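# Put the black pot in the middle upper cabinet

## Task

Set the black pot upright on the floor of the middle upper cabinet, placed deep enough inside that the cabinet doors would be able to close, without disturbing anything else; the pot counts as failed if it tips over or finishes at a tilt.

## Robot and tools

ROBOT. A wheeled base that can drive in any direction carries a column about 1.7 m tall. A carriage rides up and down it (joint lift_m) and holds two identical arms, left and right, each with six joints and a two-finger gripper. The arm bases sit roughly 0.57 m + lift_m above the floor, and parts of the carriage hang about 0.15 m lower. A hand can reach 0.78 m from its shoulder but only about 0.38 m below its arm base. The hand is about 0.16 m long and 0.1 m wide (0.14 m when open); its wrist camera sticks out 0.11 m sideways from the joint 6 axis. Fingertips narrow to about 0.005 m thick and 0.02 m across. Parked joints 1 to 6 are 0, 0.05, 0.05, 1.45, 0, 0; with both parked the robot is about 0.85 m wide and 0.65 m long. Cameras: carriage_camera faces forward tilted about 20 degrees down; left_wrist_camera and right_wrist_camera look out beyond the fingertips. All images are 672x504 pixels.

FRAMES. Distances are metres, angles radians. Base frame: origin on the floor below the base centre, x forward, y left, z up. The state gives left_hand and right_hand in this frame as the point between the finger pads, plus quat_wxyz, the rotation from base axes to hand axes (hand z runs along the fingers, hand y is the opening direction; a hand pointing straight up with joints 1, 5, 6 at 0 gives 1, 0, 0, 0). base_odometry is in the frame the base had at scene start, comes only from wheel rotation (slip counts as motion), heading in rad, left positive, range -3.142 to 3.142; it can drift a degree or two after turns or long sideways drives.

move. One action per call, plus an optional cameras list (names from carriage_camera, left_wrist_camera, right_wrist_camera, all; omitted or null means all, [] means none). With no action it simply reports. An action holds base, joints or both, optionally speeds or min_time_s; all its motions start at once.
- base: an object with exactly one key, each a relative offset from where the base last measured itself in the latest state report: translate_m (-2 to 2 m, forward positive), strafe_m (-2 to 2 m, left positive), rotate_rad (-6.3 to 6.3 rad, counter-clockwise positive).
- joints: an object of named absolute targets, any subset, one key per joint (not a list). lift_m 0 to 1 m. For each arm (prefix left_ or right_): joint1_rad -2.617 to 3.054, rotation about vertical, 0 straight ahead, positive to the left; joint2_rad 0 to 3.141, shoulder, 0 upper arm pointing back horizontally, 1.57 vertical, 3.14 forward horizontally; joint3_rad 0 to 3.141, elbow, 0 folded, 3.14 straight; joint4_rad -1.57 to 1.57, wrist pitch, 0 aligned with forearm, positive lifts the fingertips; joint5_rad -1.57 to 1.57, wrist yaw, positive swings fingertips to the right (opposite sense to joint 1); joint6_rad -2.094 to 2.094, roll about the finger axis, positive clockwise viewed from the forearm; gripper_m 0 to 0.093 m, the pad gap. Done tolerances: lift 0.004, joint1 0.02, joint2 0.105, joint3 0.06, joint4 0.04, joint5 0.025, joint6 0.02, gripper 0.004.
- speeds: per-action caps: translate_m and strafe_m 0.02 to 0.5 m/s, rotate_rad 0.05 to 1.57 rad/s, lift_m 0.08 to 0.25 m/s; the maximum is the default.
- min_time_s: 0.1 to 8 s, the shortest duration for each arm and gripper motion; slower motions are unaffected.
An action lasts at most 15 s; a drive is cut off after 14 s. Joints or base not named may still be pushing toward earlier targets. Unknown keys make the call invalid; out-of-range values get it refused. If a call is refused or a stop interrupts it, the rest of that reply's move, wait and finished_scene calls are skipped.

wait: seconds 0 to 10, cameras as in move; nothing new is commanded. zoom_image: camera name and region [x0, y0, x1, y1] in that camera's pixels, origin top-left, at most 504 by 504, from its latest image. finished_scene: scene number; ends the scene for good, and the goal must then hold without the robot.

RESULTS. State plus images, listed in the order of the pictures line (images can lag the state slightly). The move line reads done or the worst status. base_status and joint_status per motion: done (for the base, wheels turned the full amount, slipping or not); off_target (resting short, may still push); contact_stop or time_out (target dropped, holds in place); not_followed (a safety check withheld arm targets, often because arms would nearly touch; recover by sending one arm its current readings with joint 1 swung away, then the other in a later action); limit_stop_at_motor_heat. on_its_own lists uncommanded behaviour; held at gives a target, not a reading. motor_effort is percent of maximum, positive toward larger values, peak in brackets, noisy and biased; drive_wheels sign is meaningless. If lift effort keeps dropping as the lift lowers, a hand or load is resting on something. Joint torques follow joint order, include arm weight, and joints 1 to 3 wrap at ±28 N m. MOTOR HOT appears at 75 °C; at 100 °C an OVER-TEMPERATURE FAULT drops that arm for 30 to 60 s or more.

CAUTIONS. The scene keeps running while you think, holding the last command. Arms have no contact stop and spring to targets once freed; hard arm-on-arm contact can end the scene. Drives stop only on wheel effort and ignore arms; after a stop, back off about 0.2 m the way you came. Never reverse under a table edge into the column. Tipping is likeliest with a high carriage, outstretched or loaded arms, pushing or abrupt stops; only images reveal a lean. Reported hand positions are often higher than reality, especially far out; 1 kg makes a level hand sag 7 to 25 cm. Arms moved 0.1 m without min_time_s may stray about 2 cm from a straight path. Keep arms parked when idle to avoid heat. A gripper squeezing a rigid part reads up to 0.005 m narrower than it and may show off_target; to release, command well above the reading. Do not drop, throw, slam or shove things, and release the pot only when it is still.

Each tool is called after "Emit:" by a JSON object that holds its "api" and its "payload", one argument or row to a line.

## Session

Emit:
{"api": "move", "payload": {
  "cameras": ["carriage_camera"]
}}

Scene clock: 0.00 s.
Joint torques (N m): no reading
base_odometry: x=+0.000 y=+0.000 heading=+0.000
base_status: not commanded
joint_positions: lift_m=+0.300 left_joint1_rad=-0.007 left_joint2_rad=+0.044 left_joint3_rad=+0.027 left_joint4_rad=+1.460 left_joint5_rad=-0.018 left_joint6_rad=+0.017 left_gripper_m=+0.09396 right_joint1_rad=-0.002 right_joint2_rad=+0.059 right_joint3_rad=+0.042 right_joint4_rad=+1.500 right_joint5_rad=+0.048 right_joint6_rad=-0.029 right_gripper_m=+0.09396
joint_status: not commanded
motor_effort: lift_m=+23 drive_wheels=-2
left_hand: x=+0.2562 y=+0.3063 z=+1.2991 quat_wxyz=(+0.998, -0.008, +0.064, +0.006) (m; base frame)
right_hand: x=+0.2467 y=-0.3118 z=+1.3037 quat_wxyz=(+0.999, +0.023, +0.044, -0.017) (m; base frame)
pictures: carriage_camera

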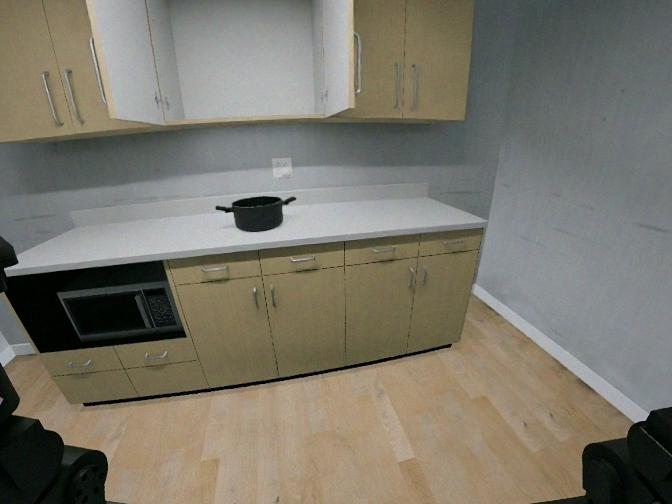

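Emit:
{"api": "move", "payload": {
  "base": {"rotate_rad": 0.327},
  "joints": {"lift_m": 0.3},
  "cameras": ["carriage_camera"]
}}

Emit:
{"api": "move", "payload": {
  "joints": {"lift_m": 0.9, "left_gripper_m": 0.093, "right_gripper_m": 0.093},
  "cameras": ["carriage_camera"]
}}

Emit:
{"api": "zoom_image", "payload": {
  "camera": "carriage_camera",
  "region": [190, 150, 480, 390]
}}

Scene clock: 7.93 s.
Joint torques (N m): left_arm=[-0.03 4.55 5.55 -0.16 0.04 0.04] | right_arm=[-0.09 4.6 5.11 -0.32 -0.05 -0.01]
move: done
base_odometry: x=+0.000 y=+0.000 heading=+0.327
base_status: done
joint_positions: lift_m=+0.300 left_joint1_rad=-0.007 left_joint2_rad=+0.044 left_joint3_rad=+0.027 left_joint4_rad=+1.460 left_joint5_rad=-0.018 left_joint6_rad=+0.017 left_gripper_m=+0.09396 right_joint1_rad=-0.002 right_joint2_rad=+0.059 right_joint3_rad=+0.042 right_joint4_rad=+1.500 right_joint5_rad=+0.048 right_joint6_rad=-0.029 right_gripper_m=+0.09396
joint_status: all done
motor_effort: lift_m=+23(23) drive_wheels=+4(11)
left_hand: x=+0.2562 y=+0.3063 z=+1.2991 quat_wxyz=(+0.998, -0.008, +0.064, +0.006) (m; base frame)
right_hand: x=+0.2467 y=-0.3118 z=+1.3037 quat_wxyz=(+0.999, +0.023, +0.044, -0.017) (m; base frame)
pictures: carriage_camera

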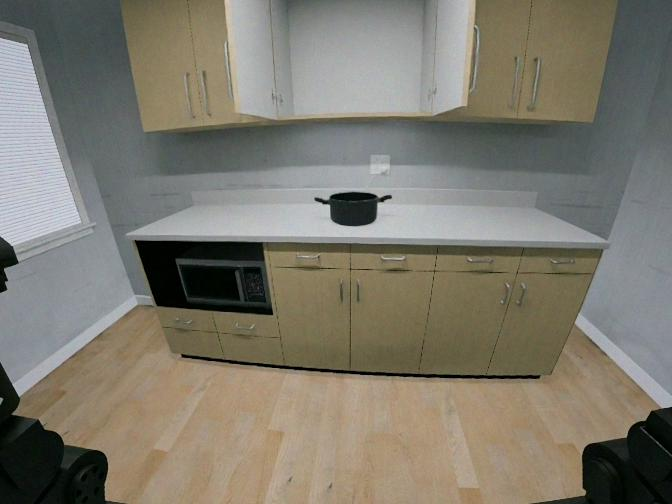

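Scene clock: 10.87 s.
Joint torques (N m): left_arm=[-0.09 4.56 5.56 -0.17 0.05 0.02] | right_arm=[-0.1 4.51 5.14 -0.34 -0.06 -0.01]
move: done
base_odometry: x=+0.000 y=+0.000 heading=+0.327
base_status: not commanded
joint_positions: lift_m=+0.900 left_joint1_rad=-0.007 left_joint2_rad=+0.044 left_joint3_rad=+0.027 left_joint4_rad=+1.460 left_joint5_rad=-0.018 left_joint6_rad=+0.017 left_gripper_m=+0.09312 right_joint1_rad=-0.002 right_joint2_rad=+0.059 right_joint3_rad=+0.042 right_joint4_rad=+1.500 right_joint5_rad=+0.048 right_joint6_rad=-0.029 right_gripper_m=+0.09312
joint_status: all done
motor_effort: lift_m=+23(28) drive_wheels=+3(4)
left_hand: x=+0.2562 y=+0.3063 z=+1.8990 quat_wxyz=(+0.998, -0.008, +0.064, +0.006) (m; base frame)
right_hand: x=+0.2467 y=-0.3118 z=+1.9036 quat_wxyz=(+0.999, +0.023, +0.044, -0.017) (m; base frame)
pictures: carriage_camera

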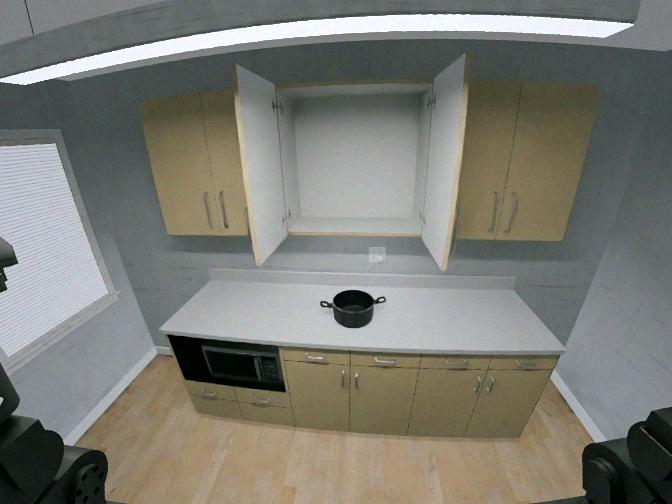

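Scaled by 1.738 from the camera's 672x504 image, which has a finer 960x720 frame.

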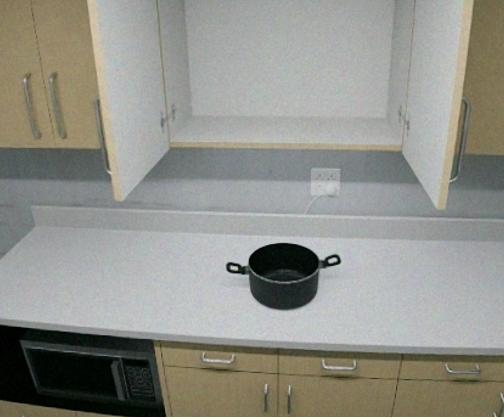

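Emit:
{"api": "move", "payload": {
  "base": {"rotate_rad": -0.055},
  "cameras": ["carriage_camera"]
}}

Emit:
{"api": "zoom_image", "payload": {
  "camera": "carriage_camera",
  "region": [270, 220, 450, 370]
}}

Emit:
{"api": "move", "payload": {
  "joints": {"lift_m": 0.41},
  "cameras": ["carriage_camera"]
}}

Emit:
{"api": "zoom_image", "payload": {
  "camera": "carriage_camera",
  "region": [270, 120, 450, 270]
}}

Scene clock: 19.60 s.
Joint torques (N m): left_arm=[-0.06 4.59 5.61 -0.15 0.04 0.04] | right_arm=[-0.12 4.55 5.19 -0.33 -0.04 -0.02]
move: done
base_odometry: x=+0.000 y=+0.000 heading=+0.272
base_status: done
joint_positions: lift_m=+0.900 left_joint1_rad=-0.007 left_joint2_rad=+0.044 left_joint3_rad=+0.027 left_joint4_rad=+1.460 left_joint5_rad=-0.018 left_joint6_rad=+0.017 left_gripper_m=+0.09312 right_joint1_rad=-0.002 right_joint2_rad=+0.059 right_joint3_rad=+0.042 right_joint4_rad=+1.500 right_joint5_rad=+0.048 right_joint6_rad=-0.029 right_gripper_m=+0.09312
joint_status: not commanded
motor_effort: lift_m=+23(23) drive_wheels=-6(10)
left_hand: x=+0.2562 y=+0.3063 z=+1.8990 quat_wxyz=(+0.998, -0.008, +0.064, +0.006) (m; base frame)
right_hand: x=+0.2466 y=-0.3118 z=+1.9036 quat_wxyz=(+0.999, +0.023, +0.044, -0.017) (m; base frame)
pictures: carriage_camera

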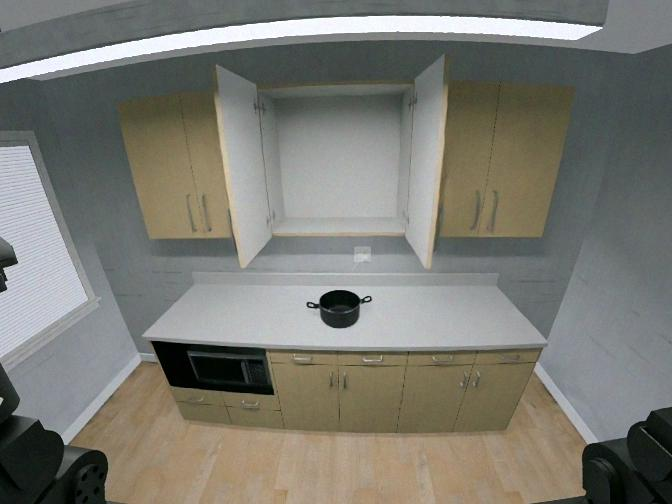

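Scaled by 2.800 from the camera's 672x504 image, which has a finer 960x720 frame.

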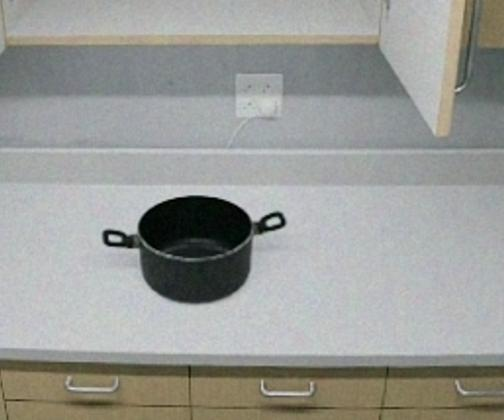

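Scene clock: 22.10 s.
Joint torques (N m): left_arm=[0.01 4.56 5.61 -0.17 0.06 0.04] | right_arm=[-0.12 4.6 5.18 -0.35 -0.06 -0.02]
move: done
base_odometry: x=+0.000 y=+0.000 heading=+0.272
base_status: not commanded
joint_positions: lift_m=+0.410 left_joint1_rad=-0.007 left_joint2_rad=+0.044 left_joint3_rad=+0.027 left_joint4_rad=+1.460 left_joint5_rad=-0.018 left_joint6_rad=+0.017 left_gripper_m=+0.09312 right_joint1_rad=-0.002 right_joint2_rad=+0.059 right_joint3_rad=+0.042 right_joint4_rad=+1.500 right_joint5_rad=+0.048 right_joint6_rad=-0.029 right_gripper_m=+0.09312
joint_status: all done
motor_effort: lift_m=+21(21) drive_wheels=-6(6)
left_hand: x=+0.2562 y=+0.3063 z=+1.4093 quat_wxyz=(+0.998, -0.008, +0.064, +0.006) (m; base frame)
right_hand: x=+0.2466 y=-0.3118 z=+1.4140 quat_wxyz=(+0.999, +0.023, +0.044, -0.017) (m; base frame)
pictures: carriage_camera

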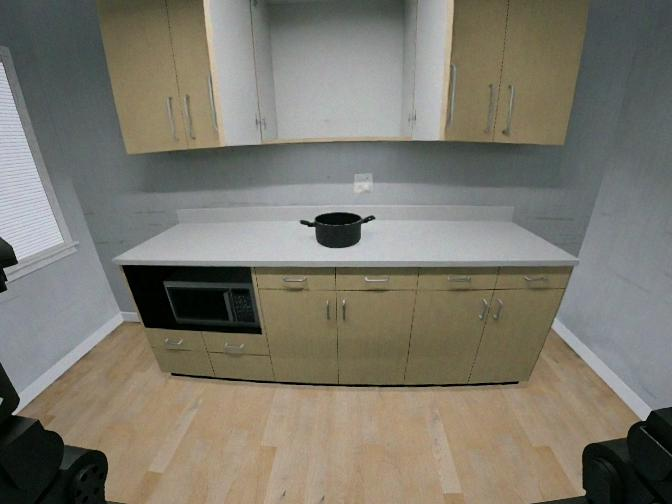

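Scaled by 2.800 from the camera's 672x504 image, which has a finer 960x720 frame.

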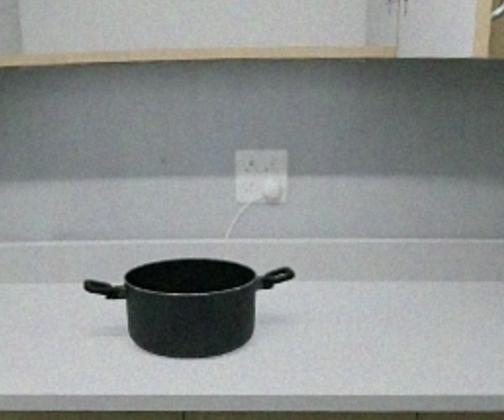

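Emit:
{"api": "move", "payload": {
  "base": {"rotate_rad": -0.05},
  "cameras": []
}}

Emit:
{"api": "move", "payload": {
  "base": {"translate_m": 0.45},
  "cameras": []
}}

Emit:
{"api": "move", "payload": {
  "base": {"strafe_m": 0.06},
  "cameras": ["carriage_camera"]
}}

Emit:
{"api": "zoom_image", "payload": {
  "camera": "carriage_camera",
  "region": [250, 190, 430, 340]
}}

Emit:
{"api": "move", "payload": {
  "joints": {"lift_m": 0.8},
  "cameras": ["carriage_camera"]
}}

Emit:
{"api": "zoom_image", "payload": {
  "camera": "carriage_camera",
  "region": [240, 220, 480, 420]
}}

Scene clock: 32.13 s.
Joint torques (N m): left_arm=[-0.12 4.51 5.64 -0.15 0.03 0.03] | right_arm=[-0.03 4.51 5.14 -0.33 -0.04 -0.02]
move: done
base_odometry: x=+0.000 y=+0.000 heading=+0.222
base_status: done
joint_positions: lift_m=+0.410 left_joint1_rad=-0.007 left_joint2_rad=+0.044 left_joint3_rad=+0.027 left_joint4_rad=+1.460 left_joint5_rad=-0.018 left_joint6_rad=+0.017 left_gripper_m=+0.09312 right_joint1_rad=-0.002 right_joint2_rad=+0.059 right_joint3_rad=+0.042 right_joint4_rad=+1.500 right_joint5_rad=+0.048 right_joint6_rad=-0.029 right_gripper_m=+0.09312
joint_status: not commanded
motor_effort: lift_m=+21(21) drive_wheels=-8(13)
left_hand: x=+0.2562 y=+0.3063 z=+1.4093 quat_wxyz=(+0.998, -0.008, +0.064, +0.006) (m; base frame)
right_hand: x=+0.2466 y=-0.3118 z=+1.4140 quat_wxyz=(+0.999, +0.023, +0.044, -0.017) (m; base frame)
pictures: none
No camera images: "cameras" was empty.

Scene clock: 35.20 s.
Joint torques (N m): left_arm=[-0.05 4.53 5.57 -0.17 0.04 0.02] | right_arm=[-0.16 4.53 5.08 -0.3 -0.09 -0.03]
move: done
base_odometry: x=+0.439 y=+0.100 heading=+0.223
base_status: done
joint_positions: lift_m=+0.410 left_joint1_rad=-0.007 left_joint2_rad=+0.044 left_joint3_rad=+0.027 left_joint4_rad=+1.460 left_joint5_rad=-0.018 left_joint6_rad=+0.017 left_gripper_m=+0.09312 right_joint1_rad=-0.002 right_joint2_rad=+0.059 right_joint3_rad=+0.042 right_joint4_rad=+1.499 right_joint5_rad=+0.048 right_joint6_rad=-0.029 right_gripper_m=+0.09312
joint_status: not commanded
motor_effort: lift_m=+21(21) drive_wheels=-6(14)
left_hand: x=+0.2562 y=+0.3063 z=+1.4093 quat_wxyz=(+0.998, -0.008, +0.064, +0.006) (m; base frame)
right_hand: x=+0.2468 y=-0.3118 z=+1.4139 quat_wxyz=(+0.999, +0.023, +0.045, -0.017) (m; base frame)
pictures: none
No camera images: "cameras" was empty.

Scene clock: 36.47 s.
Joint torques (N m): left_arm=[0.01 4.62 5.57 -0.15 0.02 0.03] | right_arm=[-0.08 4.53 5.16 -0.32 -0.05 -0.02]
move: done
base_odometry: x=+0.426 y=+0.158 heading=+0.223
base_status: done
joint_positions: lift_m=+0.410 left_joint1_rad=-0.007 left_joint2_rad=+0.044 left_joint3_rad=+0.027 left_joint4_rad=+1.460 left_joint5_rad=-0.018 left_joint6_rad=+0.017 left_gripper_m=+0.09312 right_joint1_rad=-0.003 right_joint2_rad=+0.059 right_joint3_rad=+0.042 right_joint4_rad=+1.499 right_joint5_rad=+0.048 right_joint6_rad=-0.029 right_gripper_m=+0.09312
joint_status: not commanded
motor_effort: lift_m=+21(21) drive_wheels=-3(9)
left_hand: x=+0.2562 y=+0.3063 z=+1.4093 quat_wxyz=(+0.998, -0.008, +0.064, +0.005) (m; base frame)
right_hand: x=+0.2468 y=-0.3118 z=+1.4139 quat_wxyz=(+0.999, +0.023, +0.045, -0.017) (m; base frame)
pictures: carriage_camera

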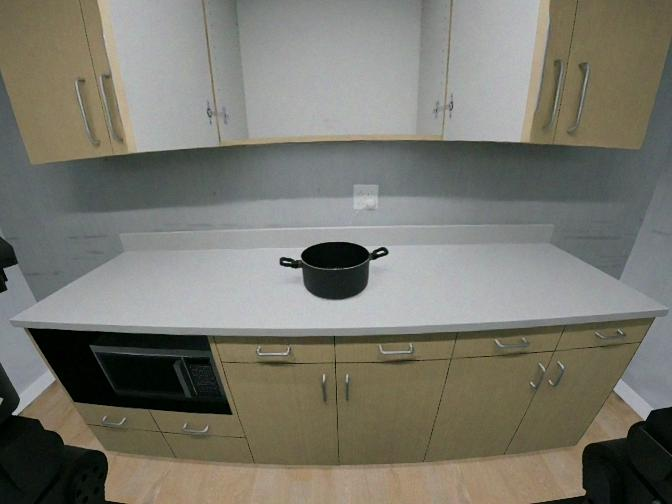

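Scaled by 2.800 from the camera's 672x504 image, which has a finer 960x720 frame.

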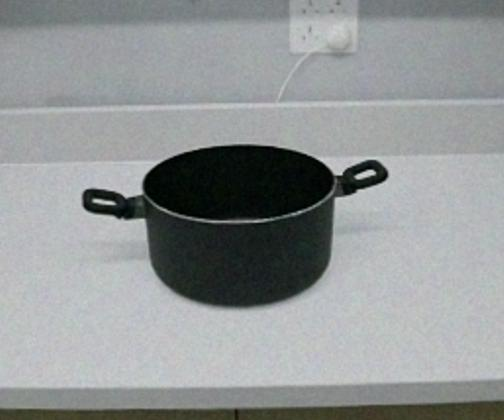

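Scene clock: 38.57 s.
Joint torques (N m): left_arm=[-0.03 4.53 5.59 -0.15 0.05 0.03] | right_arm=[-0.17 4.64 5.08 -0.33 -0.06 -0.01]
move: done
base_odometry: x=+0.426 y=+0.158 heading=+0.223
base_status: not commanded
joint_positions: lift_m=+0.800 left_joint1_rad=-0.007 left_joint2_rad=+0.044 left_joint3_rad=+0.027 left_joint4_rad=+1.460 left_joint5_rad=-0.018 left_joint6_rad=+0.017 left_gripper_m=+0.09312 right_joint1_rad=-0.003 right_joint2_rad=+0.059 right_joint3_rad=+0.042 right_joint4_rad=+1.499 right_joint5_rad=+0.048 right_joint6_rad=-0.029 right_gripper_m=+0.09312
joint_status: all done
motor_effort: lift_m=+23(28) drive_wheels=-1(4)
left_hand: x=+0.2562 y=+0.3063 z=+1.7990 quat_wxyz=(+0.998, -0.008, +0.064, +0.005) (m; base frame)
right_hand: x=+0.2468 y=-0.3118 z=+1.8036 quat_wxyz=(+0.999, +0.023, +0.045, -0.017) (m; base frame)
pictures: carriage_camera

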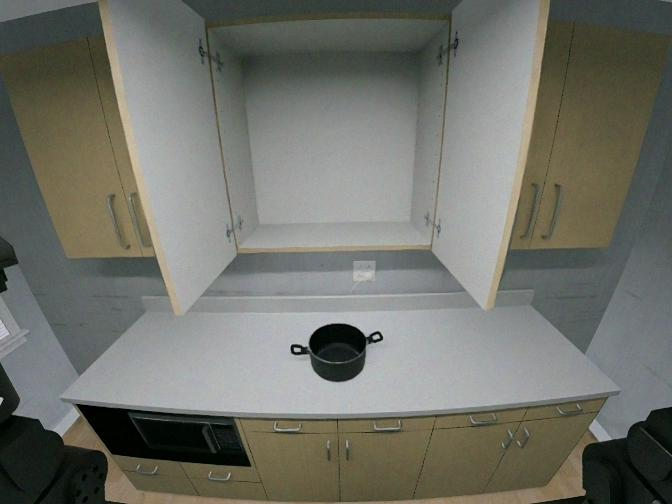

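Scaled by 2.100 from the camera's 672x504 image, which has a finer 960x720 frame.

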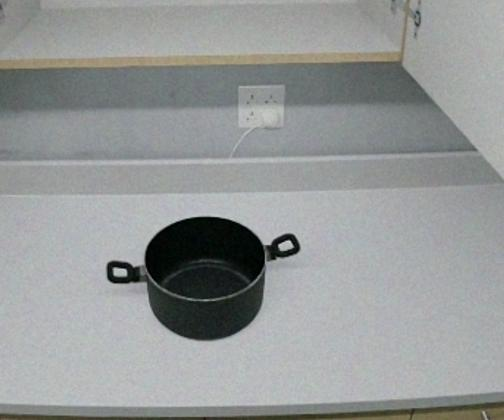

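Emit:
{"api": "move", "payload": {
  "joints": {"lift_m": 0.40, "left_joint1_rad": -0.365, "left_joint2_rad": 2.529, "left_joint3_rad": 1.41, "left_joint4_rad": 1.155, "left_joint5_rad": -0.465, "left_joint6_rad": -1.571, "right_joint1_rad": 0.193, "right_joint2_rad": 2.697, "right_joint3_rad": 1.80, "right_joint4_rad": 0.945, "right_joint5_rad": -0.067, "right_joint6_rad": 1.571, "left_gripper_m": 0.093, "right_gripper_m": 0.093},
  "min_time_s": 3.5,
  "cameras": ["carriage_camera", "left_wrist_camera", "right_wrist_camera"]
}}

Scene clock: 53.27 s.
Joint torques (N m): left_arm=[-0.57 -14.99 7.32 2.21 -0.09 -0.03] | right_arm=[0.28 -15.77 7.99 2.14 -0.19 0.07]
move: done
base_odometry: x=+0.426 y=+0.158 heading=+0.223
base_status: not commanded
joint_positions: lift_m=+0.400 left_joint1_rad=-0.360 left_joint2_rad=+2.522 left_joint3_rad=+1.386 left_joint4_rad=+1.157 left_joint5_rad=-0.451 left_joint6_rad=-1.557 left_gripper_m=+0.09312 right_joint1_rad=+0.188 right_joint2_rad=+2.698 right_joint3_rad=+1.768 right_joint4_rad=+0.938 right_joint5_rad=-0.052 right_joint6_rad=+1.556 right_gripper_m=+0.09312
joint_status: all done
motor_effort: lift_m=+21(21) drive_wheels=-1(2)
left_hand: x=+0.8306 y=+0.1550 z=+1.0491 quat_wxyz=(+0.528, -0.516, +0.473, -0.480) (m; base frame)
right_hand: x=+0.9075 y=-0.1642 z=+1.0430 quat_wxyz=(+0.443, +0.430, +0.557, +0.555) (m; base frame)
pictures: carriage_camera, left_wrist_camera, right_wrist_camera

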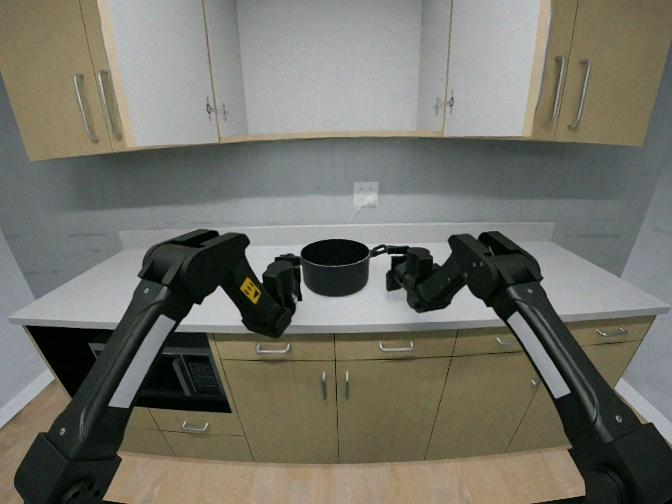

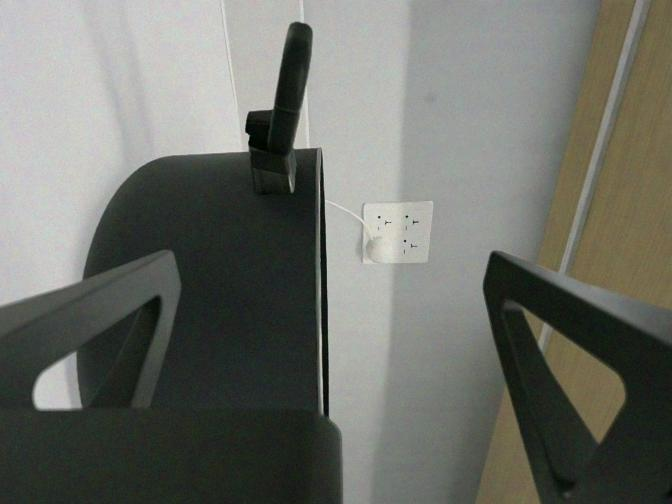

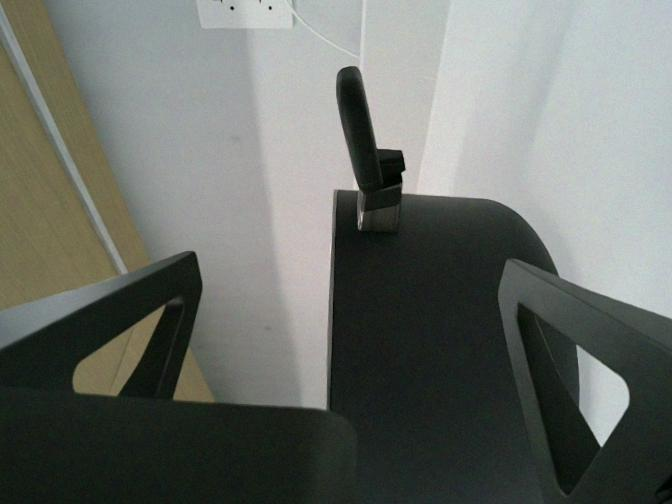

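Emit:
{"api": "move", "payload": {
  "base": {"strafe_m": 0.02},
  "joints": {"lift_m": 0.38, "right_joint1_rad": 0.222, "right_joint5_rad": -0.040},
  "cameras": []
}}

Emit:
{"api": "move", "payload": {
  "base": {"translate_m": 0.08},
  "speeds": {"translate_m": 0.15},
  "cameras": ["carriage_camera", "left_wrist_camera", "right_wrist_camera"]
}}

Scene clock: 61.17 s.
Joint torques (N m): left_arm=[-0.34 -16.38 6.43 2.34 -0.07 0] | right_arm=[-0.38 -17.13 7.28 2.19 0.11 0.05]
move: done
base_odometry: x=+0.422 y=+0.178 heading=+0.223
base_status: done
joint_positions: lift_m=+0.380 left_joint1_rad=-0.362 left_joint2_rad=+2.535 left_joint3_rad=+1.395 left_joint4_rad=+1.146 left_joint5_rad=-0.455 left_joint6_rad=-1.560 left_gripper_m=+0.09312 right_joint1_rad=+0.225 right_joint2_rad=+2.710 right_joint3_rad=+1.778 right_joint4_rad=+0.931 right_joint5_rad=-0.051 right_joint6_rad=+1.558 right_gripper_m=+0.09312
joint_status: all done
motor_effort: lift_m=+21(22) drive_wheels=+0(8)
left_hand: x=+0.8313 y=+0.1539 z=+1.0224 quat_wxyz=(+0.526, -0.519, +0.477, -0.475) (m; base frame)
right_hand: x=+0.9028 y=-0.1387 z=+1.0171 quat_wxyz=(+0.430, +0.423, +0.567, +0.561) (m; base frame)
pictures: none
No camera images: "cameras" was empty.

Scene clock: 62.67 s.
Joint torques (N m): left_arm=[-0.43 -16.34 6.53 2.35 -0.05 -0.01] | right_arm=[-0.18 -17.07 7.27 2.19 0.11 0.06]
move: done
base_odometry: x=+0.499 y=+0.196 heading=+0.223
base_status: done
joint_positions: lift_m=+0.380 left_joint1_rad=-0.362 left_joint2_rad=+2.535 left_joint3_rad=+1.395 left_joint4_rad=+1.146 left_joint5_rad=-0.456 left_joint6_rad=-1.560 left_gripper_m=+0.09312 right_joint1_rad=+0.224 right_joint2_rad=+2.710 right_joint3_rad=+1.778 right_joint4_rad=+0.931 right_joint5_rad=-0.051 right_joint6_rad=+1.558 right_gripper_m=+0.09312
joint_status: not commanded
motor_effort: lift_m=+21(21) drive_wheels=+2(13)
left_hand: x=+0.8313 y=+0.1540 z=+1.0224 quat_wxyz=(+0.526, -0.520, +0.477, -0.475) (m; base frame)
right_hand: x=+0.9030 y=-0.1398 z=+1.0171 quat_wxyz=(+0.430, +0.423, +0.567, +0.561) (m; base frame)
pictures: carriage_camera, left_wrist_camera, right_wrist_camera

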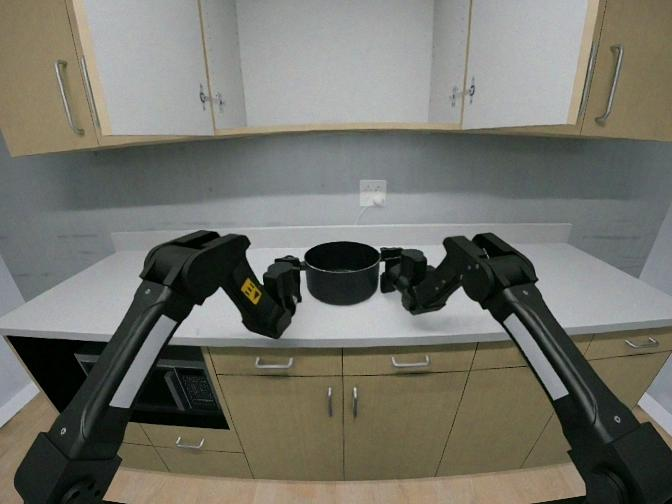

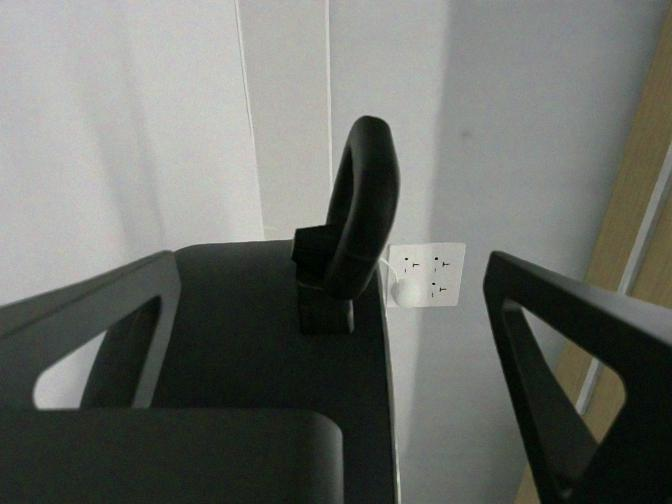

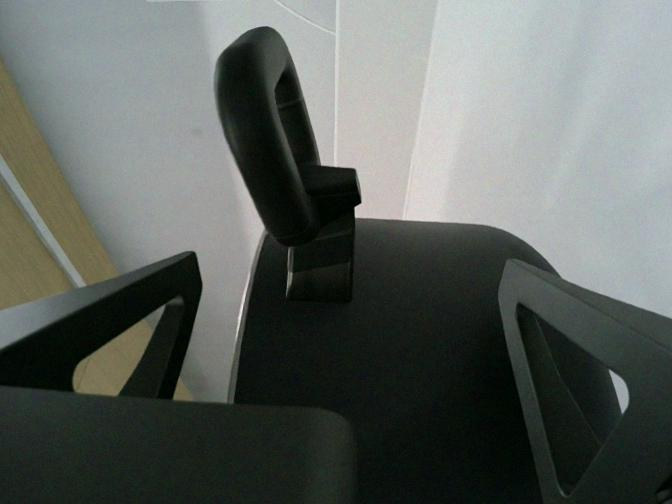

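Emit:
{"api": "move", "payload": {
  "joints": {"lift_m": 0.392, "right_joint4_rad": 0.975},
  "speeds": {"lift_m": 0.08},
  "cameras": []
}}

Emit:
{"api": "move", "payload": {
  "base": {"translate_m": 0.073},
  "speeds": {"translate_m": 0.1},
  "cameras": ["carriage_camera", "left_wrist_camera", "right_wrist_camera"]
}}

Scene clock: 65.70 s.
Joint torques (N m): left_arm=[-0.35 -16.44 6.38 2.3 -0.05 0] | right_arm=[-0.32 -17.35 7.08 2.15 0.1 0.06]
move: done
base_odometry: x=+0.500 y=+0.196 heading=+0.223
base_status: not commanded
joint_positions: lift_m=+0.392 left_joint1_rad=-0.362 left_joint2_rad=+2.536 left_joint3_rad=+1.396 left_joint4_rad=+1.148 left_joint5_rad=-0.456 left_joint6_rad=-1.560 left_gripper_m=+0.09312 right_joint1_rad=+0.224 right_joint2_rad=+2.712 right_joint3_rad=+1.781 right_joint4_rad=+0.960 right_joint5_rad=-0.051 right_joint6_rad=+1.558 right_gripper_m=+0.09312
joint_status: all done
motor_effort: lift_m=+23(28) drive_wheels=-5(6)
left_hand: x=+0.8313 y=+0.1540 z=+1.0339 quat_wxyz=(+0.526, -0.520, +0.476, -0.475) (m; base frame)
right_hand: x=+0.9033 y=-0.1397 z=+1.0361 quat_wxyz=(+0.437, +0.417, +0.558, +0.569) (m; base frame)
pictures: none
No camera images: "cameras" was empty.

Scene clock: 67.13 s.
Joint torques (N m): left_arm=[-0.34 -16.5 6.42 2.33 -0.04 -0.02] | right_arm=[0.14 -17.33 6.99 2.21 0 0.05]
move: done
base_odometry: x=+0.571 y=+0.212 heading=+0.224
base_status: done
joint_positions: lift_m=+0.392 left_joint1_rad=-0.363 left_joint2_rad=+2.536 left_joint3_rad=+1.396 left_joint4_rad=+1.148 left_joint5_rad=-0.458 left_joint6_rad=-1.560 left_gripper_m=+0.09312 right_joint1_rad=+0.219 right_joint2_rad=+2.712 right_joint3_rad=+1.781 right_joint4_rad=+0.961 right_joint5_rad=-0.041 right_joint6_rad=+1.559 right_gripper_m=+0.09312
joint_status: not commanded
motor_effort: lift_m=+23(23) drive_wheels=-7(9)
left_hand: x=+0.8311 y=+0.1536 z=+1.0339 quat_wxyz=(+0.527, -0.520, +0.476, -0.475) (m; base frame)
right_hand: x=+0.9045 y=-0.1445 z=+1.0363 quat_wxyz=(+0.441, +0.421, +0.555, +0.566) (m; base frame)
pictures: carriage_camera, left_wrist_camera, right_wrist_camera

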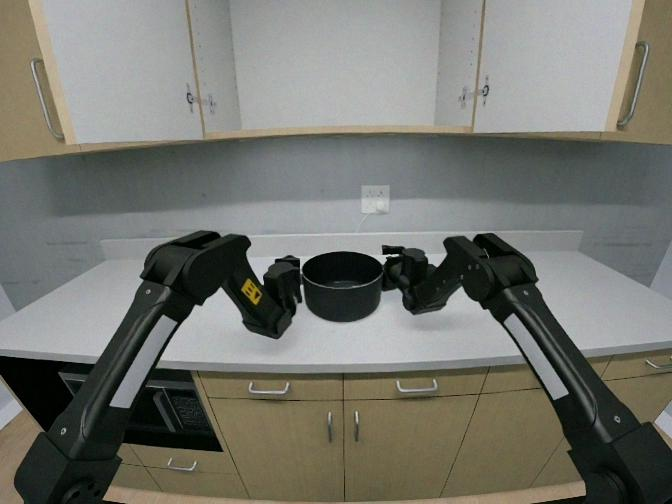

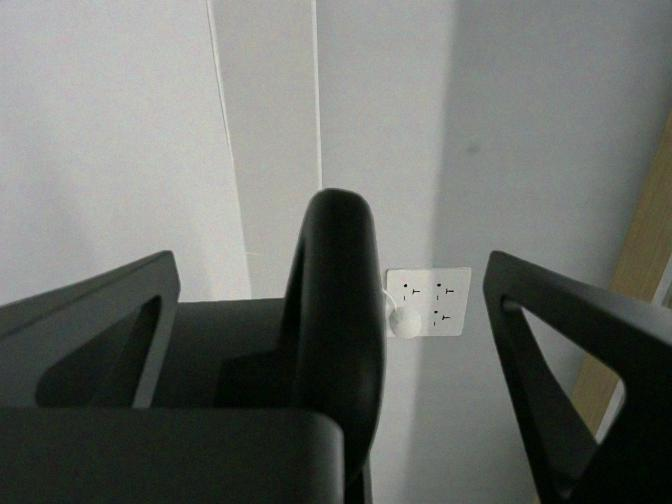

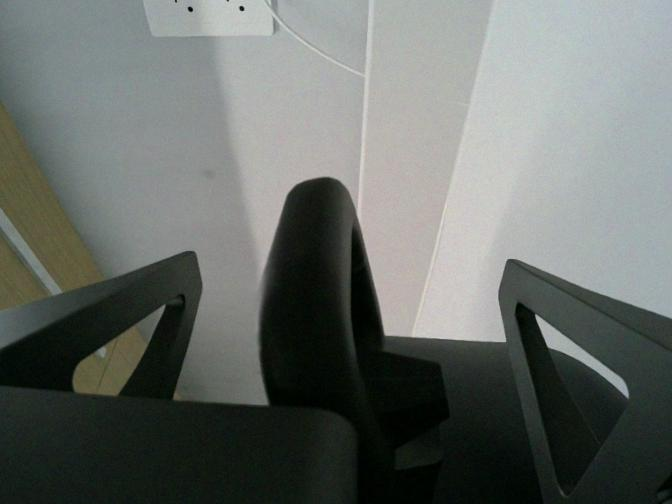

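Emit:
{"api": "move", "payload": {
  "joints": {"right_joint4_rad": 1.015, "left_gripper_m": 0.045, "right_gripper_m": 0.055},
  "min_time_s": 0.8,
  "cameras": []
}}

Emit:
{"api": "move", "payload": {
  "joints": {"left_gripper_m": 0.008, "right_gripper_m": 0.008},
  "min_time_s": 1.2,
  "cameras": ["left_wrist_camera", "right_wrist_camera"]
}}

Scene clock: 69.33 s.
Joint torques (N m): left_arm=[-0.31 -16.43 6.38 2.35 -0.03 -0.02] | right_arm=[0.17 -17.39 7.05 2.3 0 0.05]
move: done
base_odometry: x=+0.571 y=+0.212 heading=+0.224
base_status: not commanded
joint_positions: lift_m=+0.392 left_joint1_rad=-0.363 left_joint2_rad=+2.536 left_joint3_rad=+1.396 left_joint4_rad=+1.145 left_joint5_rad=-0.458 left_joint6_rad=-1.560 left_gripper_m=+0.04512 right_joint1_rad=+0.219 right_joint2_rad=+2.712 right_joint3_rad=+1.781 right_joint4_rad=+0.990 right_joint5_rad=-0.041 right_joint6_rad=+1.559 right_gripper_m=+0.05512
joint_status: all done
motor_effort: lift_m=+23(23) drive_wheels=-5(7)
left_hand: x=+0.8311 y=+0.1536 z=+1.0332 quat_wxyz=(+0.526, -0.520, +0.477, -0.474) (m; base frame)
right_hand: x=+0.9042 y=-0.1445 z=+1.0436 quat_wxyz=(+0.448, +0.414, +0.547, +0.574) (m; base frame)
pictures: none
No camera images: "cameras" was empty.

Scene clock: 70.83 s.
Joint torques (N m): left_arm=[-0.28 -16.57 6.41 2.86 -0.03 -0.74] | right_arm=[0.06 -17.48 7.02 2.74 0.02 -0.09]
move: off_target
base_odometry: x=+0.571 y=+0.212 heading=+0.224
base_status: not commanded
joint_positions: lift_m=+0.392 left_joint1_rad=-0.363 left_joint2_rad=+2.537 left_joint3_rad=+1.396 left_joint4_rad=+1.101 left_joint5_rad=-0.461 left_joint6_rad=-1.496 left_gripper_m=+0.02161 right_joint1_rad=+0.219 right_joint2_rad=+2.714 right_joint3_rad=+1.781 right_joint4_rad=+0.952 right_joint5_rad=-0.041 right_joint6_rad=+1.571 right_gripper_m=+0.02697
joint_status: left_gripper_m off_target (ended at +0.02163, target +0.00800); right_gripper_m off_target (ended at +0.02699, target +0.00800)
motor_effort: lift_m=+23(23) drive_wheels=-5(6)
left_hand: x=+0.8309 y=+0.1542 z=+1.0229 quat_wxyz=(+0.536, -0.510, +0.507, -0.442) (m; base frame)
right_hand: x=+0.9045 y=-0.1445 z=+1.0328 quat_wxyz=(+0.435, +0.427, +0.555, +0.566) (m; base frame)
pictures: left_wrist_camera, right_wrist_camera

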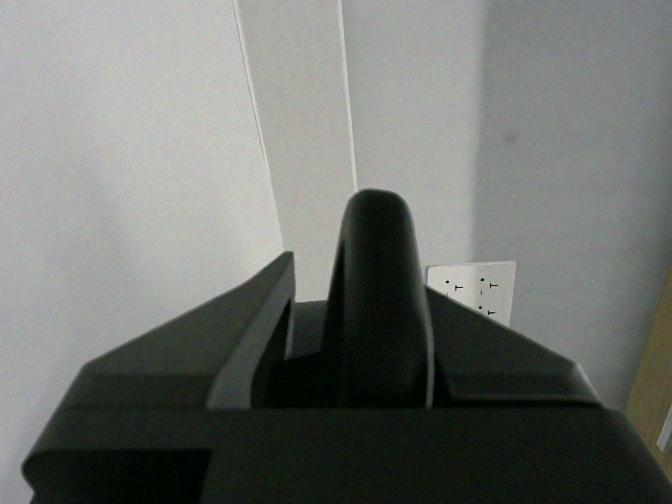

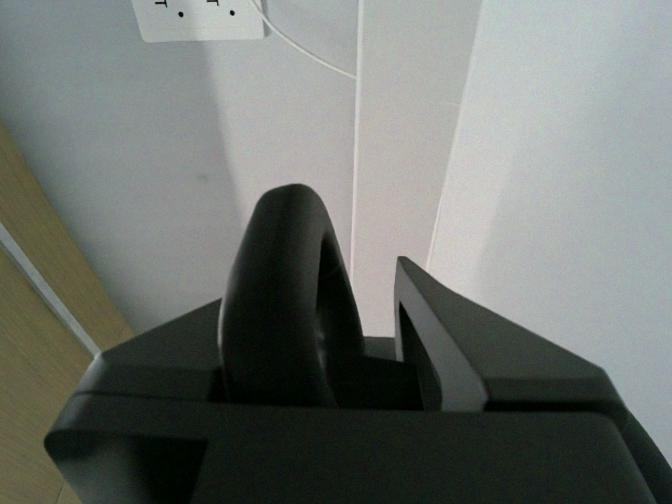

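Emit:
{"api": "move", "payload": {
  "joints": {"right_gripper_m": 0.004, "left_gripper_m": 0.006},
  "cameras": ["right_wrist_camera"]
}}

Scene clock: 72.10 s.
Joint torques (N m): left_arm=[-0.23 -16.55 6.39 2.83 -0.02 -0.74] | right_arm=[0.09 -17.55 6.97 2.72 -0.02 -0.08]
move: off_target
base_odometry: x=+0.571 y=+0.212 heading=+0.224
base_status: not commanded
joint_positions: lift_m=+0.392 left_joint1_rad=-0.363 left_joint2_rad=+2.537 left_joint3_rad=+1.396 left_joint4_rad=+1.101 left_joint5_rad=-0.461 left_joint6_rad=-1.494 left_gripper_m=+0.02151 right_joint1_rad=+0.219 right_joint2_rad=+2.714 right_joint3_rad=+1.781 right_joint4_rad=+0.952 right_joint5_rad=-0.041 right_joint6_rad=+1.571 right_gripper_m=+0.02697
joint_status: left_gripper_m off_target (ended at +0.02151, target +0.00600); right_gripper_m off_target (ended at +0.02697, target +0.00400)
motor_effort: lift_m=+23(23) drive_wheels=-5(6)
left_hand: x=+0.8309 y=+0.1542 z=+1.0229 quat_wxyz=(+0.536, -0.510, +0.508, -0.442) (m; base frame)
right_hand: x=+0.9045 y=-0.1445 z=+1.0328 quat_wxyz=(+0.435, +0.427, +0.555, +0.566) (m; base frame)
pictures: right_wrist_camera

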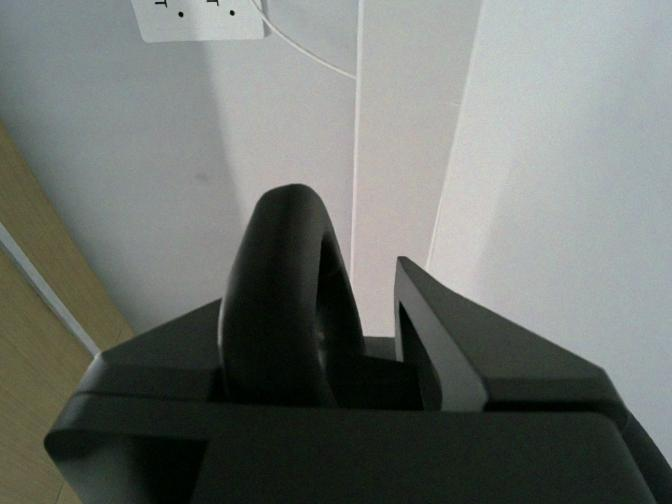

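Emit:
{"api": "move", "payload": {
  "joints": {"lift_m": 0.452, "left_joint4_rad": 1.335, "right_joint4_rad": 1.185},
  "speeds": {"lift_m": 0.1},
  "cameras": ["carriage_camera"]
}}

Scene clock: 74.00 s.
Joint torques (N m): left_arm=[-0.25 -20.93 7.12 4.24 0.06 -0.83] | right_arm=[0.17 -20.62 7.36 4.18 -0.06 -0.03]
move: off_target
base_odometry: x=+0.571 y=+0.212 heading=+0.224
base_status: not commanded
joint_positions: lift_m=+0.452 left_joint1_rad=-0.363 left_joint2_rad=+2.581 left_joint3_rad=+1.385 left_joint4_rad=+1.157 left_joint5_rad=-0.470 left_joint6_rad=-1.487 left_gripper_m=+0.02089 right_joint1_rad=+0.219 right_joint2_rad=+2.745 right_joint3_rad=+1.774 right_joint4_rad=+0.992 right_joint5_rad=-0.037 right_joint6_rad=+1.564 right_gripper_m=+0.02655
joint_status: left_joint4_rad off_target (ended at +1.157, target +1.335); right_joint4_rad off_target (ended at +0.992, target +1.185); the others done
motor_effort: lift_m=+24(28) drive_wheels=+0(6)
left_hand: x=+0.8264 y=+0.1573 z=+1.0651 quat_wxyz=(+0.540, -0.510, +0.507, -0.438) (m; base frame)
right_hand: x=+0.9018 y=-0.1458 z=+1.0781 quat_wxyz=(+0.439, +0.425, +0.556, +0.564) (m; base frame)
pictures: carriage_camera

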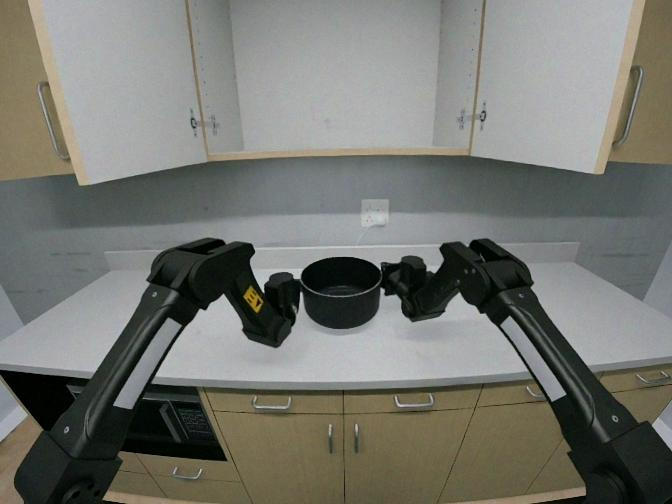

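Emit:
{"api": "move", "payload": {
  "base": {"translate_m": -0.15},
  "joints": {"lift_m": 0.62},
  "speeds": {"translate_m": 0.2, "lift_m": 0.2},
  "cameras": []
}}

Emit:
{"api": "move", "payload": {
  "joints": {"lift_m": 1.0},
  "speeds": {"lift_m": 0.22},
  "cameras": ["carriage_camera"]
}}

Scene clock: 78.03 s.
Joint torques (N m): left_arm=[-0.27 -22.19 7.31 4.16 0.09 -0.83] | right_arm=[0.05 -21.74 7.6 4.11 -0.08 0]
move: done
base_odometry: x=+0.424 y=+0.179 heading=+0.224
base_status: done
joint_positions: lift_m=+0.620 left_joint1_rad=-0.363 left_joint2_rad=+2.593 left_joint3_rad=+1.382 left_joint4_rad=+1.164 left_joint5_rad=-0.473 left_joint6_rad=-1.487 left_gripper_m=+0.02084 right_joint1_rad=+0.220 right_joint2_rad=+2.756 right_joint3_rad=+1.771 right_joint4_rad=+0.998 right_joint5_rad=-0.034 right_joint6_rad=+1.562 right_gripper_m=+0.02654
joint_status: all done
motor_effort: lift_m=+25(30) drive_wheels=-5(13)
left_hand: x=+0.8248 y=+0.1585 z=+1.2259 quat_wxyz=(+0.539, -0.512, +0.509, -0.434) (m; base frame)
right_hand: x=+0.9004 y=-0.1457 z=+1.2385 quat_wxyz=(+0.438, +0.427, +0.558, +0.561) (m; base frame)
pictures: none
No camera images: "cameras" was empty.

Scene clock: 80.40 s.
Joint torques (N m): left_arm=[-0.31 -22.43 7.49 4.15 0.09 -0.82] | right_arm=[0.06 -22.05 7.76 4.09 -0.07 0.01]
move: done
base_odometry: x=+0.424 y=+0.179 heading=+0.224
base_status: not commanded
joint_positions: lift_m=+1.000 left_joint1_rad=-0.363 left_joint2_rad=+2.597 left_joint3_rad=+1.381 left_joint4_rad=+1.164 left_joint5_rad=-0.473 left_joint6_rad=-1.488 left_gripper_m=+0.02079 right_joint1_rad=+0.220 right_joint2_rad=+2.759 right_joint3_rad=+1.769 right_joint4_rad=+0.999 right_joint5_rad=-0.034 right_joint6_rad=+1.562 right_gripper_m=+0.02653
joint_status: all done
motor_effort: lift_m=+25(30) drive_wheels=-6(6)
left_hand: x=+0.8243 y=+0.1587 z=+1.6037 quat_wxyz=(+0.538, -0.512, +0.510, -0.433) (m; base frame)
right_hand: x=+0.8999 y=-0.1458 z=+1.6162 quat_wxyz=(+0.437, +0.428, +0.559, +0.560) (m; base frame)
pictures: carriage_camera

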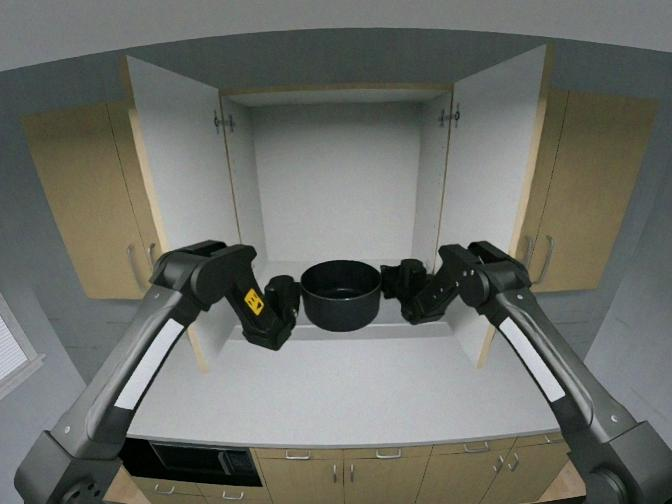

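Emit:
{"api": "zoom_image", "payload": {
  "camera": "carriage_camera",
  "region": [220, 240, 460, 390]
}}

Scaled by 2.100 from the camera's 672x504 image, which has a finer 960x720 frame.

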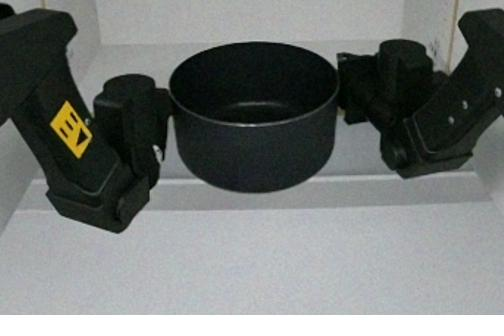

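Emit:
{"api": "move", "payload": {
  "base": {"translate_m": 0.335},
  "speeds": {"translate_m": 0.18},
  "cameras": ["carriage_camera"]
}}

Emit:
{"api": "zoom_image", "payload": {
  "camera": "carriage_camera",
  "region": [220, 220, 460, 370]
}}

Scene clock: 85.30 s.
Joint torques (N m): left_arm=[-0.39 -22.48 7.51 4.17 0.11 -0.82] | right_arm=[0.01 -22 7.72 4.09 -0.08 0.03]
move: done
base_odometry: x=+0.751 y=+0.254 heading=+0.225
base_status: done
joint_positions: lift_m=+1.000 left_joint1_rad=-0.363 left_joint2_rad=+2.597 left_joint3_rad=+1.381 left_joint4_rad=+1.164 left_joint5_rad=-0.475 left_joint6_rad=-1.488 left_gripper_m=+0.02079 right_joint1_rad=+0.221 right_joint2_rad=+2.759 right_joint3_rad=+1.769 right_joint4_rad=+0.999 right_joint5_rad=-0.034 right_joint6_rad=+1.562 right_gripper_m=+0.02653
joint_status: not commanded
motor_effort: lift_m=+25(25) drive_wheels=+3(11)
left_hand: x=+0.8243 y=+0.1590 z=+1.6035 quat_wxyz=(+0.539, -0.513, +0.510, -0.432) (m; base frame)
right_hand: x=+0.8998 y=-0.1454 z=+1.6162 quat_wxyz=(+0.437, +0.428, +0.559, +0.560) (m; base frame)
pictures: carriage_camera

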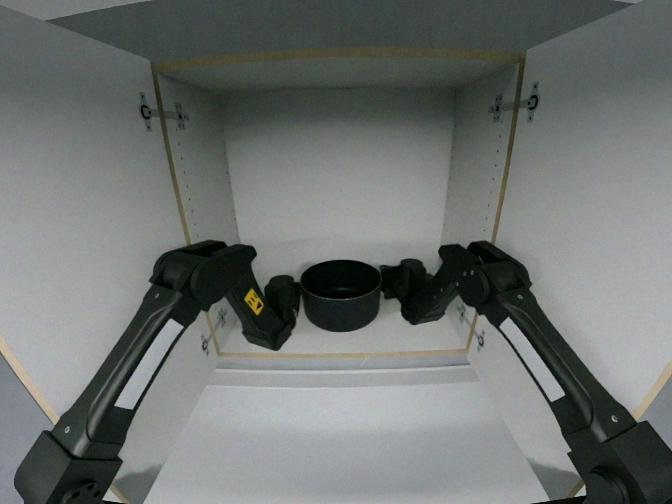

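Scaled by 2.100 from the camera's 672x504 image, which has a finer 960x720 frame.

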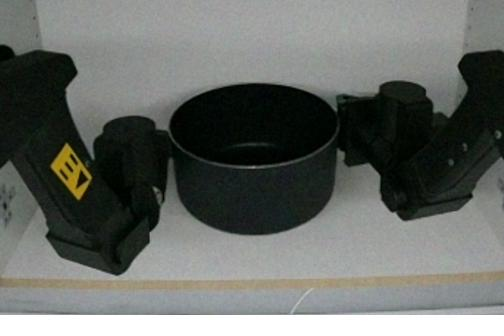

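Emit:
{"api": "move", "payload": {
  "joints": {"lift_m": 0.985, "left_joint1_rad": -0.340, "left_joint2_rad": 2.604, "left_joint3_rad": 1.601, "left_joint4_rad": 1.219, "left_joint5_rad": -0.440, "right_joint1_rad": 0.208, "right_joint2_rad": 2.815, "right_joint3_rad": 2.07, "right_joint4_rad": 1.033, "right_joint5_rad": -0.054},
  "speeds": {"lift_m": 0.08},
  "min_time_s": 2.0,
  "cameras": ["carriage_camera"]
}}

Emit:
{"api": "zoom_image", "payload": {
  "camera": "carriage_camera",
  "region": [220, 220, 460, 370]
}}

Scene clock: 91.27 s.
Joint torques (N m): left_arm=[0.28 -21.39 11.23 4.11 0.24 -0.82] | right_arm=[-0.59 -20.44 11.36 3.96 -0.11 0.01]
move: off_target
base_odometry: x=+0.751 y=+0.254 heading=+0.225
base_status: not commanded
joint_positions: lift_m=+0.985 left_joint1_rad=-0.344 left_joint2_rad=+2.652 left_joint3_rad=+1.536 left_joint4_rad=+1.054 left_joint5_rad=-0.464 left_joint6_rad=-1.487 left_gripper_m=+0.02074 right_joint1_rad=+0.213 right_joint2_rad=+2.853 right_joint3_rad=+1.996 right_joint4_rad=+0.860 right_joint5_rad=-0.046 right_joint6_rad=+1.562 right_gripper_m=+0.02653
joint_status: left_joint3_rad off_target (ended at +1.536, target +1.601); left_joint4_rad off_target (ended at +1.054, target +1.219); right_joint3_rad off_target (ended at +1.996, target +2.070); right_joint4_rad off_target (ended at +0.860, target +1.033); the others done
motor_effort: lift_m=+23(23) drive_wheels=+2(7)
left_hand: x=+0.8528 y=+0.1594 z=+1.5890 quat_wxyz=(+0.539, -0.516, +0.511, -0.426) (m; base frame)
right_hand: x=+0.9291 y=-0.1423 z=+1.6023 quat_wxyz=(+0.434, +0.428, +0.562, +0.559) (m; base frame)
pictures: carriage_camera

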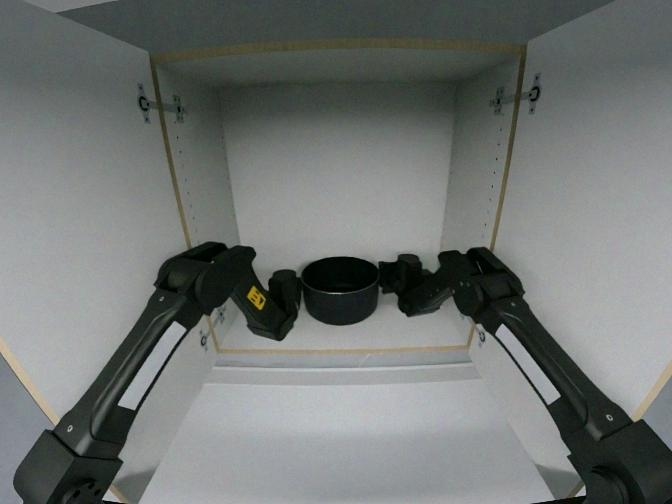

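Scaled by 2.100 from the camera's 672x504 image, which has a finer 960x720 frame.

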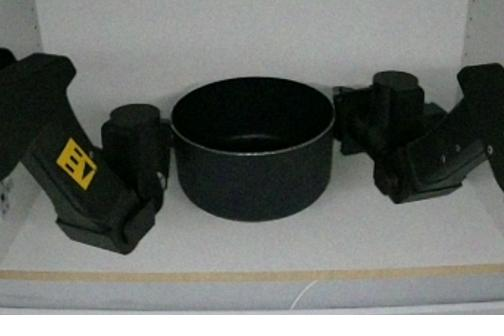

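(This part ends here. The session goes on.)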